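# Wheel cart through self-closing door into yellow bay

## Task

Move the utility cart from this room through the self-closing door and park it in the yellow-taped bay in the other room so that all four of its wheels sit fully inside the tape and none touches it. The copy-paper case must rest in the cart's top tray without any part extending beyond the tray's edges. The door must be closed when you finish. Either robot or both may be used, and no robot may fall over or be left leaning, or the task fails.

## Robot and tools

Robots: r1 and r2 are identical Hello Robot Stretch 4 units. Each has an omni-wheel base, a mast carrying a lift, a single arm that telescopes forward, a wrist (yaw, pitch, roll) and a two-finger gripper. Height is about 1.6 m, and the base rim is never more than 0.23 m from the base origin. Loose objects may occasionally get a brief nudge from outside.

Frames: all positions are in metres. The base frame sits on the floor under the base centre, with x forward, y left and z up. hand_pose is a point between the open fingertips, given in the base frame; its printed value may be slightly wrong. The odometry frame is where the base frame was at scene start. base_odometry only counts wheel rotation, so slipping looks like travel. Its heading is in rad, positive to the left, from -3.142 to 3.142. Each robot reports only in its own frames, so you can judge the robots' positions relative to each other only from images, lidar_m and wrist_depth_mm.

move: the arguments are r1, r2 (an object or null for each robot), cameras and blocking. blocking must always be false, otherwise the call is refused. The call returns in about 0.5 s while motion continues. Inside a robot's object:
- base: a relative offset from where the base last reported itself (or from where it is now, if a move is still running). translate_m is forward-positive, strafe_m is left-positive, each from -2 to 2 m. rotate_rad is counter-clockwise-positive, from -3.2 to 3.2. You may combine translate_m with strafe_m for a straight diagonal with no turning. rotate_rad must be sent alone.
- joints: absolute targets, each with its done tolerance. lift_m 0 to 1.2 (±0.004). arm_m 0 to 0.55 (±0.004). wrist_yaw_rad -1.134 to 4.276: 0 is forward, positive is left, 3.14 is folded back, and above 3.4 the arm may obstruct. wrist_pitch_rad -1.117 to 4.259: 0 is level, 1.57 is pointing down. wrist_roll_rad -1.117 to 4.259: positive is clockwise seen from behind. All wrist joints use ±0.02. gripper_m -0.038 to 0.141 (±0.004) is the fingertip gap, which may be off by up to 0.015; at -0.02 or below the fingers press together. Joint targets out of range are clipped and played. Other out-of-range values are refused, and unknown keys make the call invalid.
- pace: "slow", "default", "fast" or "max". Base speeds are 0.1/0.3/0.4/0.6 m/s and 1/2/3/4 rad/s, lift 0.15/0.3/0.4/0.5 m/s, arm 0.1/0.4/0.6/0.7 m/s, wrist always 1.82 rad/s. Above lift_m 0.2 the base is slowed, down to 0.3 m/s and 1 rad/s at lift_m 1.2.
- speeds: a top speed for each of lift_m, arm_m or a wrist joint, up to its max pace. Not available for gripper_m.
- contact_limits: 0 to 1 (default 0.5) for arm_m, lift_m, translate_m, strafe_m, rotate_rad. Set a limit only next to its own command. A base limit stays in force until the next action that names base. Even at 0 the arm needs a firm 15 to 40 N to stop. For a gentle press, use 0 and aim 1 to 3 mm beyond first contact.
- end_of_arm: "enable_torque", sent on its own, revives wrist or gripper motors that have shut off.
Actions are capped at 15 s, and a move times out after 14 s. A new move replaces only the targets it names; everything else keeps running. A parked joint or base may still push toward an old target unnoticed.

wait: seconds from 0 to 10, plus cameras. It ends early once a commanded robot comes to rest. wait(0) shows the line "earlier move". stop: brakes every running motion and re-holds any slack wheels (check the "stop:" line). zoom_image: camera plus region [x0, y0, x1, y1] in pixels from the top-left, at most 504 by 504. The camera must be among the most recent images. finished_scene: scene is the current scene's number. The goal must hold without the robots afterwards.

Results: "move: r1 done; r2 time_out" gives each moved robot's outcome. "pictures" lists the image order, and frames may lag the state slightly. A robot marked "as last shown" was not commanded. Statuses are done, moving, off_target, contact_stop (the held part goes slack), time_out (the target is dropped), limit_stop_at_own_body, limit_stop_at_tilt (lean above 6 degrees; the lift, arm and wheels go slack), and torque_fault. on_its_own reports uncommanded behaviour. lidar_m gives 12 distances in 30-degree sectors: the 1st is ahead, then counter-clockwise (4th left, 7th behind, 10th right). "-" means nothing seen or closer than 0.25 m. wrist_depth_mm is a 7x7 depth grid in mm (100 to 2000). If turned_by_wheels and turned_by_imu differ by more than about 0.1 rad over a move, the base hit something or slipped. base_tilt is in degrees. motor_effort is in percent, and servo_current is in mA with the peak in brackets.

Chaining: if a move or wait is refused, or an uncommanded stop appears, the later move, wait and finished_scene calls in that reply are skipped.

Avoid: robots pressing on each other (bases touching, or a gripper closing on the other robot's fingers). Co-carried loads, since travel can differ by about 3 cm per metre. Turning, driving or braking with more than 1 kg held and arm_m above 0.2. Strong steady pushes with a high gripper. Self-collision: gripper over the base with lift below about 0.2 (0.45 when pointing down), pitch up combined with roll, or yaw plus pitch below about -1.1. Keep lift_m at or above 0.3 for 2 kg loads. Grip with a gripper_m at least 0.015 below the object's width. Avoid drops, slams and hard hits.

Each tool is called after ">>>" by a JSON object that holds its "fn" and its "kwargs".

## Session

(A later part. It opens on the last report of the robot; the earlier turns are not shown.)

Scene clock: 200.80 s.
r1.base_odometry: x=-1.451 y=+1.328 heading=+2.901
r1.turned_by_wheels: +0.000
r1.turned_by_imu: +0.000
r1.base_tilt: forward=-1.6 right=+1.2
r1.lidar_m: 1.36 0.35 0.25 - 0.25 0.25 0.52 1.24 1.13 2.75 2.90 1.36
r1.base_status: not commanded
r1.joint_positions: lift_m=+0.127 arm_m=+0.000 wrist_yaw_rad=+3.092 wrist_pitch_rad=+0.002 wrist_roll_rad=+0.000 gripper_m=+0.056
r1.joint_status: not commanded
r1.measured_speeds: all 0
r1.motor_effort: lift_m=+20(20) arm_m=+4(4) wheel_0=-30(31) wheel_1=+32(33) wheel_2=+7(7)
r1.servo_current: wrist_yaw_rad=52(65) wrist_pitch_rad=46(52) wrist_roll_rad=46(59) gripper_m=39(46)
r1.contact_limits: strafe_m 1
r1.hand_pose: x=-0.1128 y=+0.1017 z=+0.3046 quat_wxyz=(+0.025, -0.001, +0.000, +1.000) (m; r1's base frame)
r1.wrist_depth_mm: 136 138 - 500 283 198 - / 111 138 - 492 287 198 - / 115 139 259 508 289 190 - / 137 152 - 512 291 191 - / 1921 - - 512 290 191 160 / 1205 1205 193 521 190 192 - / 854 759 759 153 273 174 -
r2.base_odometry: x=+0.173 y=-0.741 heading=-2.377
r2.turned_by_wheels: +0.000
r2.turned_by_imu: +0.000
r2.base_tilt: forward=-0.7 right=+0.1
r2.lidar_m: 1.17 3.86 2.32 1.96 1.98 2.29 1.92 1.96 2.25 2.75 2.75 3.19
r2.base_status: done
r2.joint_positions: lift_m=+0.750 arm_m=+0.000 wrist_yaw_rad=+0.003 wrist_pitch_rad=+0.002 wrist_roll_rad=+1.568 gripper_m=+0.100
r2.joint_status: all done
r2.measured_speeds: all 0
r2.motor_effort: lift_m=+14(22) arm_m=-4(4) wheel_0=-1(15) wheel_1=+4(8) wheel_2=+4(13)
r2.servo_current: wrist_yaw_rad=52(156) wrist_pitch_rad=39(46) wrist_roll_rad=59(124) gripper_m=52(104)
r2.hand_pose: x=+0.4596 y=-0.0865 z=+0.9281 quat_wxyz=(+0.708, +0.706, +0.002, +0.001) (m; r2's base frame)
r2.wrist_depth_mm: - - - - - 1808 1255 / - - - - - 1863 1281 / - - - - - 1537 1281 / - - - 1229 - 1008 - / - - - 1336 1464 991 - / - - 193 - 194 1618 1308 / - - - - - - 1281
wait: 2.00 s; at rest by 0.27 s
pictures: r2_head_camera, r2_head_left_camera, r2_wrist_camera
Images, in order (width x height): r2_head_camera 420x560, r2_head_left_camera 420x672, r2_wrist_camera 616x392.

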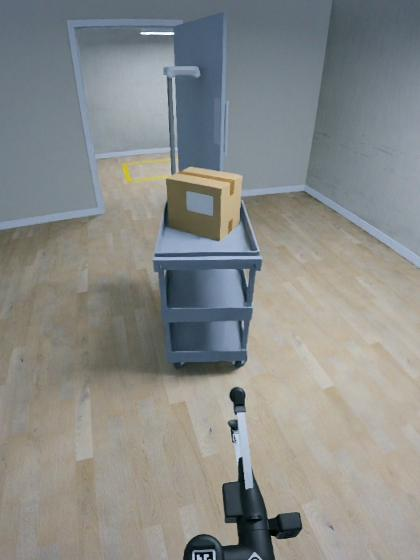

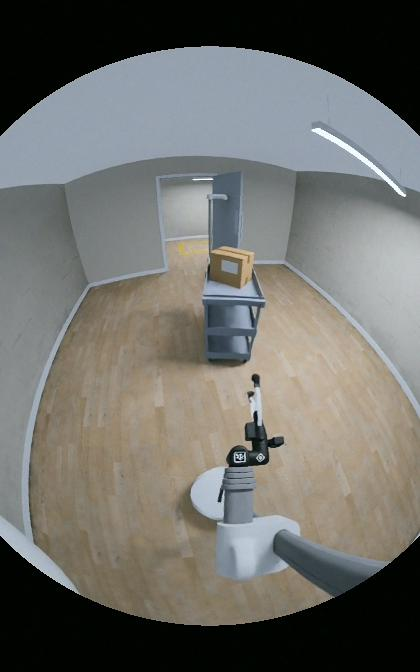

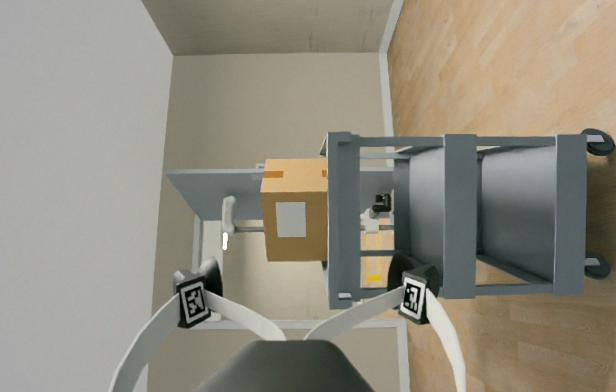

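>>> {"fn": "move", "kwargs": {"blocking": false, "cameras": [], "r2": {"base":{"translate_m":0.5},"joints":{"lift_m":0.66,"gripper_m":0.14}}}}

>>> {"fn": "wait", "kwargs": {"seconds": 5, "cameras": []}}

>>> {"fn": "wait", "kwargs": {"seconds": 1, "cameras": ["r2_head_camera","r2_wrist_camera"]}}

Scene clock: 216.37 s.
move: r2 moving
r1: as last shown
r1.base_tilt: forward=-1.6 right=+1.3
r1.lidar_m: 1.35 0.35 0.25 - 0.25 0.25 0.53 1.25 1.12 2.76 2.90 1.36
r1.servo_current: wrist_yaw_rad=52(52) wrist_pitch_rad=46(46) wrist_roll_rad=52(52) gripper_m=39(46)
r1.contact_limits: strafe_m 1
r1.wrist_depth_mm: 136 138 - 496 285 197 - / 111 139 - 504 286 199 - / 115 139 260 508 290 190 - / 137 151 - 508 290 192 - / 1921 - - 517 290 192 160 / 1182 1182 194 521 191 191 - / 854 759 741 153 272 174 -
r2.base_odometry: x=+0.151 y=-0.762 heading=-2.376
r2.turned_by_wheels: +0.000
r2.turned_by_imu: +0.001
r2.base_tilt: forward=-0.7 right=+0.1
r2.lidar_m: 1.13 3.82 2.32 1.97 1.96 2.33 1.97 1.99 2.31 2.74 2.74 3.17
r2.base_status: translate_m moving
r2.joint_positions: lift_m=+0.712 arm_m=+0.000 wrist_yaw_rad=+0.003 wrist_pitch_rad=+0.002 wrist_roll_rad=+1.568 gripper_m=+0.115
r2.joint_status: lift_m moving; gripper_m moving
r2.measured_speeds: translate_m=+0.122 strafe_m=-0.001 rotate_rad=+0.002 lift_m=-0.146 arm_m=+0.000 wrist_yaw_rad=+0.000 wrist_pitch_rad=+0.000 wrist_roll_rad=+0.000
r2.motor_effort: lift_m=+16(16) arm_m=-4(4) wheel_0=+5(7) wheel_1=+6(8) wheel_2=-12(13)
r2.servo_current: wrist_yaw_rad=46(59) wrist_pitch_rad=46(46) wrist_roll_rad=52(52) gripper_m=91(104)
r2.hand_pose: x=+0.4596 y=-0.0866 z=+0.8901 quat_wxyz=(+0.708, +0.706, +0.002, +0.000) (m; r2's base frame)
r2.wrist_depth_mm: - - - - - 1756 1229 / - - - - - 1808 1255 / - - - - - 1618 1160 / - - - 1182 - 1464 1118 / - - - 1255 - 1464 - / - - 201 991 193 1576 1182 / - - - - - 1808 1255
pictures: none
No camera images: "cameras" was empty.

Scene clock: 219.03 s.
earlier move: r2 done
r1.base_odometry: x=-1.451 y=+1.328 heading=+2.901
r1.turned_by_wheels: +0.000
r1.turned_by_imu: +0.000
r1.base_tilt: forward=-1.6 right=+1.3
r1.lidar_m: 1.37 0.33 0.25 - 0.25 0.25 0.53 1.24 1.13 2.74 2.91 1.36
r1.base_status: not commanded
r1.joint_positions: lift_m=+0.127 arm_m=+0.000 wrist_yaw_rad=+3.092 wrist_pitch_rad=+0.002 wrist_roll_rad=+0.000 gripper_m=+0.056
r1.joint_status: not commanded
r1.measured_speeds: all 0
r1.motor_effort: lift_m=+20(20) arm_m=+4(4) wheel_0=-30(31) wheel_1=+32(33) wheel_2=+7(7)
r1.servo_current: wrist_yaw_rad=59(65) wrist_pitch_rad=52(52) wrist_roll_rad=72(72) gripper_m=39(46)
r1.contact_limits: strafe_m 1
r1.hand_pose: x=-0.1128 y=+0.1017 z=+0.3046 quat_wxyz=(+0.025, -0.001, +0.000, +1.000) (m; r1's base frame)
r1.wrist_depth_mm: 136 138 - 496 285 198 - / 111 138 - 500 286 199 - / 114 139 260 500 290 191 - / 137 152 - 512 289 192 - / 1921 - - 517 291 193 160 / 1205 1182 193 521 191 192 - / 842 759 750 153 270 175 -
r2.base_odometry: x=-0.188 y=-1.087 heading=-2.376
r2.turned_by_wheels: +0.000
r2.turned_by_imu: +0.001
r2.base_tilt: forward=-0.7 right=+0.1
r2.lidar_m: 0.67 3.38 2.48 2.13 2.13 2.44 2.45 2.42 2.82 2.62 2.61 0.67
r2.base_status: done
r2.joint_positions: lift_m=+0.660 arm_m=+0.000 wrist_yaw_rad=+0.003 wrist_pitch_rad=+0.002 wrist_roll_rad=+1.568 gripper_m=+0.140
r2.joint_status: all done
r2.measured_speeds: all 0
r2.motor_effort: lift_m=+14(16) arm_m=-4(4) wheel_0=+4(13) wheel_1=+3(9) wheel_2=-3(14)
r2.servo_current: wrist_yaw_rad=46(65) wrist_pitch_rad=39(46) wrist_roll_rad=52(65) gripper_m=46(104)
r2.hand_pose: x=+0.4596 y=-0.0866 z=+0.8381 quat_wxyz=(+0.708, +0.706, +0.002, +0.000) (m; r2's base frame)
r2.wrist_depth_mm: - - - - - 1661 1138 / - - - 500 - 1537 1098 / - - - 504 - 512 500 / - - 759 504 - - 508 / - - 809 504 - 512 504 / - - 866 452 212 204 517 / - - - - - 544 517
wait: 2.67 of 5 s (r2 has come to rest)
pictures: none
No camera images: "cameras" was empty.

Scene clock: 220.03 s.
r1.base_odometry: x=-1.451 y=+1.328 heading=+2.901
r1.turned_by_wheels: +0.000
r1.turned_by_imu: +0.000
r1.base_tilt: forward=-1.6 right=+1.3
r1.lidar_m: 1.35 0.33 0.25 - 0.25 0.25 0.52 1.23 1.15 2.75 2.90 1.34
r1.base_status: not commanded
r1.joint_positions: lift_m=+0.127 arm_m=+0.000 wrist_yaw_rad=+3.092 wrist_pitch_rad=+0.002 wrist_roll_rad=+0.000 gripper_m=+0.056
r1.joint_status: not commanded
r1.measured_speeds: all 0
r1.motor_effort: lift_m=+20(20) arm_m=+4(4) wheel_0=-30(31) wheel_1=+32(33) wheel_2=+7(7)
r1.servo_current: wrist_yaw_rad=46(65) wrist_pitch_rad=33(52) wrist_roll_rad=39(72) gripper_m=39(46)
r1.contact_limits: strafe_m 1
r1.hand_pose: x=-0.1128 y=+0.1017 z=+0.3046 quat_wxyz=(+0.025, -0.001, +0.000, +1.000) (m; r1's base frame)
r1.wrist_depth_mm: 136 138 - 496 283 197 - / 111 139 - 496 287 198 - / 114 139 258 504 289 190 - / 137 151 - 508 290 191 - / 1983 - - 512 293 192 159 / 1182 1205 193 521 191 192 - / 842 759 759 153 272 174 -
r2.base_odometry: x=-0.188 y=-1.087 heading=-2.376
r2.turned_by_wheels: +0.000
r2.turned_by_imu: +0.000
r2.base_tilt: forward=-0.7 right=+0.1
r2.lidar_m: 0.66 3.37 2.50 2.10 2.10 2.45 2.42 2.43 2.82 2.60 2.63 0.70
r2.base_status: done
r2.joint_positions: lift_m=+0.660 arm_m=+0.000 wrist_yaw_rad=+0.003 wrist_pitch_rad=+0.002 wrist_roll_rad=+1.568 gripper_m=+0.140
r2.joint_status: all done
r2.measured_speeds: all 0
r2.motor_effort: lift_m=+14(16) arm_m=-4(4) wheel_0=+4(13) wheel_1=+3(9) wheel_2=-3(14)
r2.servo_current: wrist_yaw_rad=33(65) wrist_pitch_rad=39(46) wrist_roll_rad=52(65) gripper_m=46(104)
r2.hand_pose: x=+0.4596 y=-0.0866 z=+0.8381 quat_wxyz=(+0.708, +0.706, +0.002, +0.000) (m; r2's base frame)
r2.wrist_depth_mm: - - - - - 1661 1138 / - - - 504 - 1537 1098 / - - - 500 - 508 504 / - - 741 500 - - 504 / - - 798 512 - 512 508 / - - 854 449 212 204 512 / - - - - - 539 512
wait: 1.00 s; at rest by 0.27 s
pictures: r2_head_camera, r2_wrist_camera
Images, in order (width x height): r2_head_camera 420x560, r2_wrist_camera 616x392.

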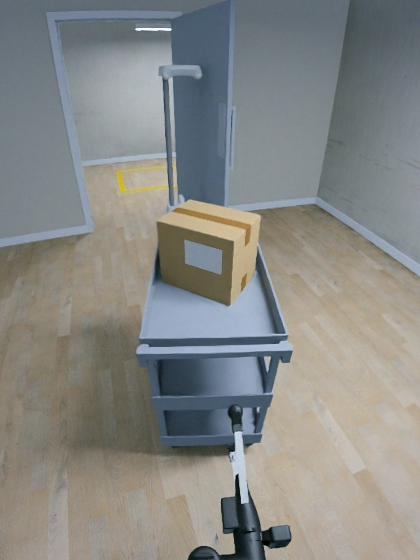

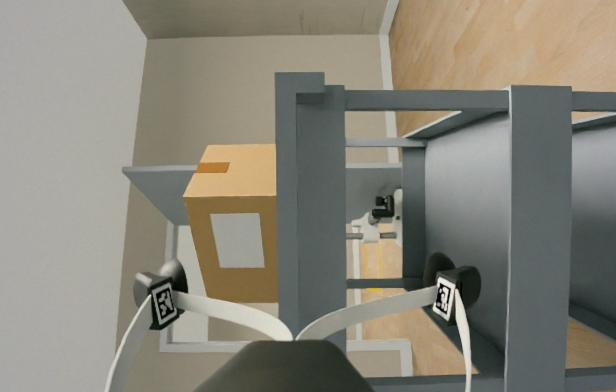

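>>> {"fn": "move", "kwargs": {"blocking": false, "cameras": [], "r2": {"base":{"translate_m":0.17,"strafe_m":-0.015},"joints":{"lift_m":0.688},"pace":"slow"}}}

>>> {"fn": "wait", "kwargs": {"seconds": 4, "cameras": ["r2_head_camera","r2_wrist_camera"]}}

>>> {"fn": "zoom_image", "kwargs": {"camera": "r2_head_camera", "region": [120, 300, 320, 500]}}

Scene clock: 228.27 s.
move: r2 moving
r1: as last shown
r1.lidar_m: 1.38 0.33 0.25 - 0.25 0.25 0.56 1.22 1.14 2.76 2.91 1.36
r1.motor_effort: lift_m=+20(20) arm_m=+4(4) wheel_0=-30(30) wheel_1=+32(33) wheel_2=+7(7)
r1.servo_current: wrist_yaw_rad=33(65) wrist_pitch_rad=46(46) wrist_roll_rad=39(52) gripper_m=39(46)
r1.contact_limits: strafe_m 1
r1.wrist_depth_mm: 136 138 - 492 282 198 - / 111 139 - 500 287 198 - / 115 139 259 508 289 191 - / 137 152 - 508 290 191 - / 1921 - - 517 291 192 159 / 1205 1205 193 525 191 192 - / 854 750 759 154 273 174 -
r2.base_odometry: x=-0.197 y=-1.095 heading=-2.376
r2.turned_by_wheels: +0.000
r2.turned_by_imu: +0.001
r2.base_tilt: forward=-0.7 right=+0.0
r2.lidar_m: 0.64 3.38 2.49 2.14 2.12 2.46 2.44 2.44 2.85 2.62 2.62 0.69
r2.base_status: translate_m moving; strafe_m moving
r2.joint_positions: lift_m=+0.682 arm_m=+0.000 wrist_yaw_rad=+0.003 wrist_pitch_rad=+0.002 wrist_roll_rad=+1.568 gripper_m=+0.140
r2.joint_status: lift_m moving
r2.measured_speeds: translate_m=+0.049 strafe_m=-0.005 rotate_rad=+0.001 lift_m=+0.052 arm_m=+0.000 wrist_yaw_rad=+0.000 wrist_pitch_rad=+0.000 wrist_roll_rad=+0.000
r2.motor_effort: lift_m=+23(25) arm_m=-4(4) wheel_0=+5(9) wheel_1=+5(7) wheel_2=-9(11)
r2.servo_current: wrist_yaw_rad=39(52) wrist_pitch_rad=39(46) wrist_roll_rad=46(52) gripper_m=52(52)
r2.hand_pose: x=+0.4596 y=-0.0866 z=+0.8595 quat_wxyz=(+0.708, +0.706, +0.002, +0.000) (m; r2's base frame)
r2.wrist_depth_mm: - - - - - 1708 1160 / - - - 492 - 1708 1060 / - - - 492 - - 492 / - - 750 496 1078 - 496 / - - 798 500 - - 500 / - - 854 439 212 185 500 / - - - - - - 504
pictures: none
No camera images: "cameras" was empty.

Scene clock: 230.77 s.
earlier move: r2 done
r1.base_odometry: x=-1.451 y=+1.328 heading=+2.901
r1.turned_by_wheels: +0.000
r1.turned_by_imu: +0.000
r1.base_tilt: forward=-1.6 right=+1.3
r1.lidar_m: 1.37 0.34 0.25 - 0.25 0.25 0.52 1.24 1.12 2.75 2.91 1.38
r1.base_status: not commanded
r1.joint_positions: lift_m=+0.127 arm_m=+0.000 wrist_yaw_rad=+3.092 wrist_pitch_rad=+0.002 wrist_roll_rad=+0.000 gripper_m=+0.056
r1.joint_status: not commanded
r1.measured_speeds: all 0
r1.motor_effort: lift_m=+20(20) arm_m=+4(4) wheel_0=-30(31) wheel_1=+33(33) wheel_2=+7(7)
r1.servo_current: wrist_yaw_rad=59(78) wrist_pitch_rad=46(52) wrist_roll_rad=52(65) gripper_m=39(46)
r1.contact_limits: strafe_m 1
r1.hand_pose: x=-0.1128 y=+0.1017 z=+0.3046 quat_wxyz=(+0.025, -0.001, +0.000, +1.000) (m; r1's base frame)
r1.wrist_depth_mm: 136 138 - 492 283 198 - / 111 138 - 496 287 199 - / 114 139 260 504 287 191 - / 137 152 - 508 293 191 - / 1921 - - 512 291 192 160 / 1182 1205 195 521 191 192 - / 842 759 741 153 273 175 -
r2.base_odometry: x=-0.320 y=-1.194 heading=-2.376
r2.turned_by_wheels: +0.000
r2.turned_by_imu: +0.001
r2.base_tilt: forward=-0.7 right=+0.1
r2.lidar_m: 0.49 0.54 2.56 2.19 2.17 2.55 2.60 2.59 3.01 2.58 2.57 0.52
r2.base_status: done
r2.joint_positions: lift_m=+0.688 arm_m=+0.000 wrist_yaw_rad=+0.003 wrist_pitch_rad=+0.002 wrist_roll_rad=+1.568 gripper_m=+0.140
r2.joint_status: all done
r2.measured_speeds: all 0
r2.motor_effort: lift_m=+21(25) arm_m=-4(4) wheel_0=+3(9) wheel_1=+4(8) wheel_2=-5(11)
r2.servo_current: wrist_yaw_rad=39(59) wrist_pitch_rad=46(52) wrist_roll_rad=39(65) gripper_m=52(52)
r2.hand_pose: x=+0.4596 y=-0.0866 z=+0.8655 quat_wxyz=(+0.708, +0.706, +0.002, +0.000) (m; r2's base frame)
r2.wrist_depth_mm: - - - - - 1756 1205 / - - - 315 338 338 338 / - - - 334 336 831 - / - - 580 338 338 946 - / - - 597 338 338 931 - / - - 654 281 340 185 - / - - - - - - -
wait: 2.50 of 4 s (r2 has come to rest)
pictures: r2_head_camera, r2_wrist_camera
Images, in order (width x height): r2_head_camera 420x560, r2_wrist_camera 616x392.

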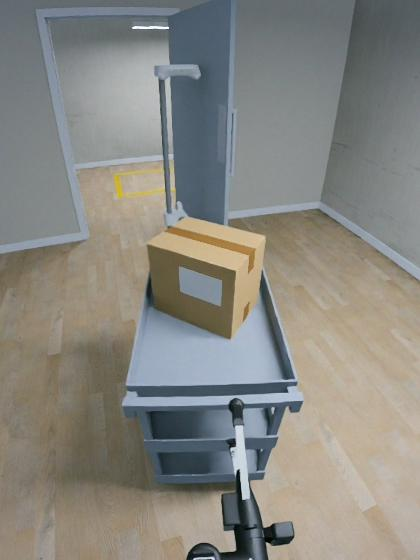

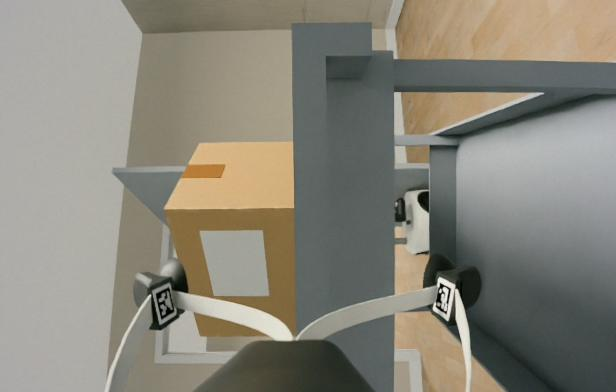

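Scaled by 2.520 from the camera's 420x560 image, which has a finer 1200x1600 frame.

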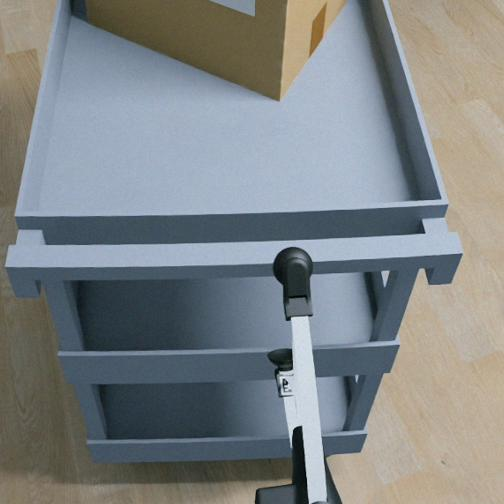

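>>> {"fn": "move", "kwargs": {"blocking": false, "cameras": [], "r2": {"base":{"translate_m":0.095,"strafe_m":0.035},"pace":"slow"}}}

>>> {"fn": "wait", "kwargs": {"seconds": 3, "cameras": []}}

>>> {"fn": "move", "kwargs": {"blocking": false, "cameras": [], "r2": {"joints":{"gripper_m":-0.02}}}}

>>> {"fn": "wait", "kwargs": {"seconds": 2.5, "cameras": ["r2_head_camera","r2_wrist_camera"]}}

>>> {"fn": "zoom_image", "kwargs": {"camera": "r2_head_camera", "region": [120, 300, 320, 500]}}

Scene clock: 241.60 s.
move: r2 moving
r1: as last shown
r1.lidar_m: 1.37 0.32 0.25 - 0.25 0.25 0.51 1.25 1.13 2.77 2.89 1.34
r1.motor_effort: lift_m=+20(20) arm_m=+4(4) wheel_0=-30(30) wheel_1=+32(33) wheel_2=+7(7)
r1.servo_current: wrist_yaw_rad=46(65) wrist_pitch_rad=39(46) wrist_roll_rad=59(59) gripper_m=39(46)
r1.contact_limits: strafe_m 1
r1.wrist_depth_mm: 136 138 - 496 285 197 - / 111 138 - 496 287 198 - / 114 139 259 508 287 191 - / 137 152 - 504 289 191 - / 1921 - - 517 290 193 160 / 1160 1182 194 521 191 192 - / 854 750 759 153 272 174 -
r2.base_odometry: x=-0.326 y=-1.206 heading=-2.376
r2.turned_by_wheels: +0.000
r2.turned_by_imu: +0.001
r2.base_tilt: forward=-0.7 right=+0.1
r2.lidar_m: 0.49 0.52 2.55 2.19 2.17 2.55 2.62 2.61 2.98 2.59 2.56 0.50
r2.base_status: translate_m moving; strafe_m moving
r2.joint_positions: lift_m=+0.688 arm_m=+0.000 wrist_yaw_rad=+0.003 wrist_pitch_rad=+0.002 wrist_roll_rad=+1.568 gripper_m=+0.140
r2.joint_status: not commanded
r2.measured_speeds: translate_m=+0.049 strafe_m=+0.017 rotate_rad=+0.001 lift_m=+0.000 arm_m=+0.000 wrist_yaw_rad=+0.000 wrist_pitch_rad=+0.000 wrist_roll_rad=+0.000
r2.motor_effort: lift_m=+21(21) arm_m=-4(4) wheel_0=+9(10) wheel_1=+8(8) wheel_2=-8(10)
r2.servo_current: wrist_yaw_rad=39(59) wrist_pitch_rad=46(46) wrist_roll_rad=46(59) gripper_m=52(52)
r2.hand_pose: x=+0.4596 y=-0.0866 z=+0.8655 quat_wxyz=(+0.708, +0.706, +0.002, +0.000) (m; r2's base frame)
r2.wrist_depth_mm: - - - 262 - 1618 1182 / - - - 324 322 349 345 / - - - 322 324 917 - / - - 569 325 327 917 - / - - 591 327 327 917 - / - - 634 268 329 185 - / - - - - - - -
pictures: none
No camera images: "cameras" was empty.

Scene clock: 243.33 s.
earlier move: r2 done
r1.base_odometry: x=-1.451 y=+1.328 heading=+2.901
r1.turned_by_wheels: +0.000
r1.turned_by_imu: +0.000
r1.base_tilt: forward=-1.6 right=+1.3
r1.lidar_m: 1.36 0.32 0.25 - 0.25 0.25 0.54 1.22 1.14 2.76 2.88 1.34
r1.base_status: not commanded
r1.joint_positions: lift_m=+0.127 arm_m=+0.000 wrist_yaw_rad=+3.092 wrist_pitch_rad=+0.002 wrist_roll_rad=+0.000 gripper_m=+0.056
r1.joint_status: not commanded
r1.measured_speeds: all 0
r1.motor_effort: lift_m=+20(20) arm_m=+4(4) wheel_0=-30(31) wheel_1=+32(33) wheel_2=+7(7)
r1.servo_current: wrist_yaw_rad=65(72) wrist_pitch_rad=39(52) wrist_roll_rad=52(72) gripper_m=39(52)
r1.contact_limits: strafe_m 1
r1.hand_pose: x=-0.1128 y=+0.1017 z=+0.3046 quat_wxyz=(+0.025, -0.001, +0.000, +1.000) (m; r1's base frame)
r1.wrist_depth_mm: 136 138 - 492 285 198 - / 111 138 - 500 287 199 - / 115 139 259 504 289 190 - / 137 152 - 512 291 191 - / 1983 - - 517 291 192 160 / 1205 1182 194 521 191 193 - / 854 750 759 153 273 174 -
r2.base_odometry: x=-0.364 y=-1.285 heading=-2.376
r2.turned_by_wheels: +0.000
r2.turned_by_imu: +0.000
r2.base_tilt: forward=-0.7 right=+0.1
r2.lidar_m: 0.38 0.44 2.54 2.18 2.17 2.54 2.69 2.69 3.00 2.58 2.57 0.43
r2.base_status: done
r2.joint_positions: lift_m=+0.688 arm_m=+0.000 wrist_yaw_rad=+0.003 wrist_pitch_rad=+0.002 wrist_roll_rad=+1.568 gripper_m=+0.140
r2.joint_status: not commanded
r2.measured_speeds: all 0
r2.motor_effort: lift_m=+21(21) arm_m=-4(4) wheel_0=+5(10) wheel_1=+5(9) wheel_2=-6(11)
r2.servo_current: wrist_yaw_rad=52(59) wrist_pitch_rad=46(46) wrist_roll_rad=52(59) gripper_m=46(59)
r2.hand_pose: x=+0.4596 y=-0.0866 z=+0.8655 quat_wxyz=(+0.708, +0.706, +0.002, +0.000) (m; r2's base frame)
r2.wrist_depth_mm: - - - 181 239 1708 1205 / - - - 182 240 1576 - / - - 569 183 243 - - / - - 480 183 244 - - / - - 521 185 245 - - / - - 559 186 247 185 - / - - - - 248 1863 -
wait: 1.73 of 3 s (r2 has come to rest)
pictures: none
No camera images: "cameras" was empty.

Scene clock: 243.83 s.
move: r2 moving
r1: as last shown
r1.lidar_m: 1.37 0.34 0.25 - 0.25 0.25 0.52 1.26 1.14 2.74 2.90 1.35
r1.motor_effort: lift_m=+20(20) arm_m=+4(4) wheel_0=-30(30) wheel_1=+32(33) wheel_2=+7(7)
r1.servo_current: wrist_yaw_rad=39(59) wrist_pitch_rad=39(52) wrist_roll_rad=39(59) gripper_m=46(46)
r1.contact_limits: strafe_m 1
r1.wrist_depth_mm: 136 138 - 500 285 198 - / 111 139 - 504 286 200 - / 115 139 259 508 289 191 - / 136 151 - 508 290 191 - / 1983 - - 517 291 193 160 / 1182 1205 195 521 191 191 - / 842 759 750 153 272 174 -
r2.base_odometry: x=-0.364 y=-1.285 heading=-2.376
r2.turned_by_wheels: +0.000
r2.turned_by_imu: +0.000
r2.base_tilt: forward=-0.7 right=+0.1
r2.lidar_m: 0.42 0.40 2.53 2.16 2.19 2.50 2.68 2.70 2.98 2.57 2.57 0.42
r2.base_status: not commanded
r2.joint_positions: lift_m=+0.688 arm_m=+0.000 wrist_yaw_rad=+0.003 wrist_pitch_rad=+0.002 wrist_roll_rad=+1.568 gripper_m=+0.128
r2.joint_status: gripper_m moving
r2.measured_speeds: all 0
r2.motor_effort: lift_m=+21(21) arm_m=-4(4) wheel_0=+5(5) wheel_1=+5(6) wheel_2=-6(6)
r2.servo_current: wrist_yaw_rad=52(59) wrist_pitch_rad=39(46) wrist_roll_rad=39(65) gripper_m=91(117)
r2.hand_pose: x=+0.4596 y=-0.0866 z=+0.8655 quat_wxyz=(+0.708, +0.706, +0.002, +0.000) (m; r2's base frame)
r2.wrist_depth_mm: - - - 181 239 1661 1182 / - - - 181 241 1576 - / - - 574 183 242 - - / - - 480 183 244 - - / - - 504 186 245 - - / - - 218 185 213 - - / - - - - 248 1863 -
pictures: none
No camera images: "cameras" was empty.

Scene clock: 245.77 s.
earlier move: r2 done
r1.base_odometry: x=-1.451 y=+1.328 heading=+2.901
r1.turned_by_wheels: +0.000
r1.turned_by_imu: +0.000
r1.base_tilt: forward=-1.6 right=+1.3
r1.lidar_m: 1.36 0.30 0.25 - 0.25 0.25 0.53 1.23 1.13 2.76 2.91 1.37
r1.base_status: not commanded
r1.joint_positions: lift_m=+0.127 arm_m=+0.000 wrist_yaw_rad=+3.092 wrist_pitch_rad=+0.002 wrist_roll_rad=+0.000 gripper_m=+0.056
r1.joint_status: not commanded
r1.measured_speeds: all 0
r1.motor_effort: lift_m=+20(20) arm_m=+4(4) wheel_0=-30(31) wheel_1=+32(33) wheel_2=+7(7)
r1.servo_current: wrist_yaw_rad=46(59) wrist_pitch_rad=39(52) wrist_roll_rad=52(65) gripper_m=39(46)
r1.contact_limits: strafe_m 1
r1.hand_pose: x=-0.1128 y=+0.1017 z=+0.3046 quat_wxyz=(+0.025, -0.001, +0.000, +1.000) (m; r1's base frame)
r1.wrist_depth_mm: 136 138 - 496 285 197 - / 111 139 - 496 287 199 - / 115 139 259 504 289 191 - / 137 152 - 508 290 192 - / 1921 - - 512 291 192 160 / 1229 1205 194 521 190 193 - / 854 750 759 153 273 174 -
r2.base_odometry: x=-0.364 y=-1.285 heading=-2.376
r2.turned_by_wheels: +0.000
r2.turned_by_imu: +0.000
r2.base_tilt: forward=-0.7 right=+0.1
r2.lidar_m: 0.39 0.43 2.56 2.18 2.17 2.52 2.67 2.69 3.00 2.58 2.58 0.44
r2.base_status: not commanded
r2.joint_positions: lift_m=+0.688 arm_m=+0.000 wrist_yaw_rad=+0.003 wrist_pitch_rad=+0.002 wrist_roll_rad=+1.568 gripper_m=-0.019
r2.joint_status: all done
r2.measured_speeds: all 0
r2.motor_effort: lift_m=+21(21) arm_m=-4(4) wheel_0=+4(5) wheel_1=+5(6) wheel_2=-3(7)
r2.servo_current: wrist_yaw_rad=46(59) wrist_pitch_rad=39(46) wrist_roll_rad=52(65) gripper_m=111(228)
r2.hand_pose: x=+0.4595 y=-0.0867 z=+0.8652 quat_wxyz=(+0.708, +0.706, +0.002, +0.000) (m; r2's base frame)
r2.wrist_depth_mm: - - - 169 229 1661 1160 / - - - 171 230 1576 - / - - 549 172 230 831 - / - - 466 174 233 831 - / - - 512 175 235 831 - / - - 188 176 181 - - / - - - - 239 1576 -
wait: 1.93 of 2.5 s (r2 has come to rest)
pictures: r2_head_camera, r2_wrist_camera
Images, in order (width x height): r2_head_camera 420x560, r2_wrist_camera 616x392.

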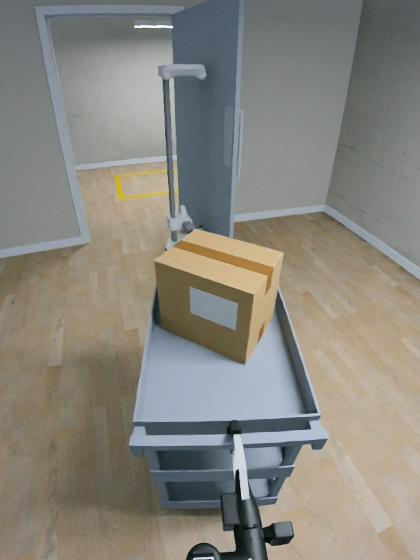

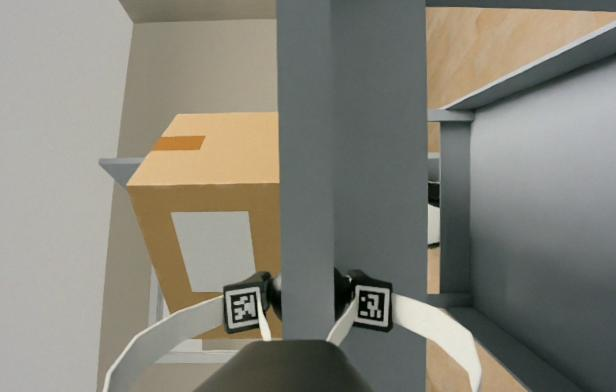

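Scaled by 2.520 from the camera's 420x560 image, which has a finer 1200x1600 frame.

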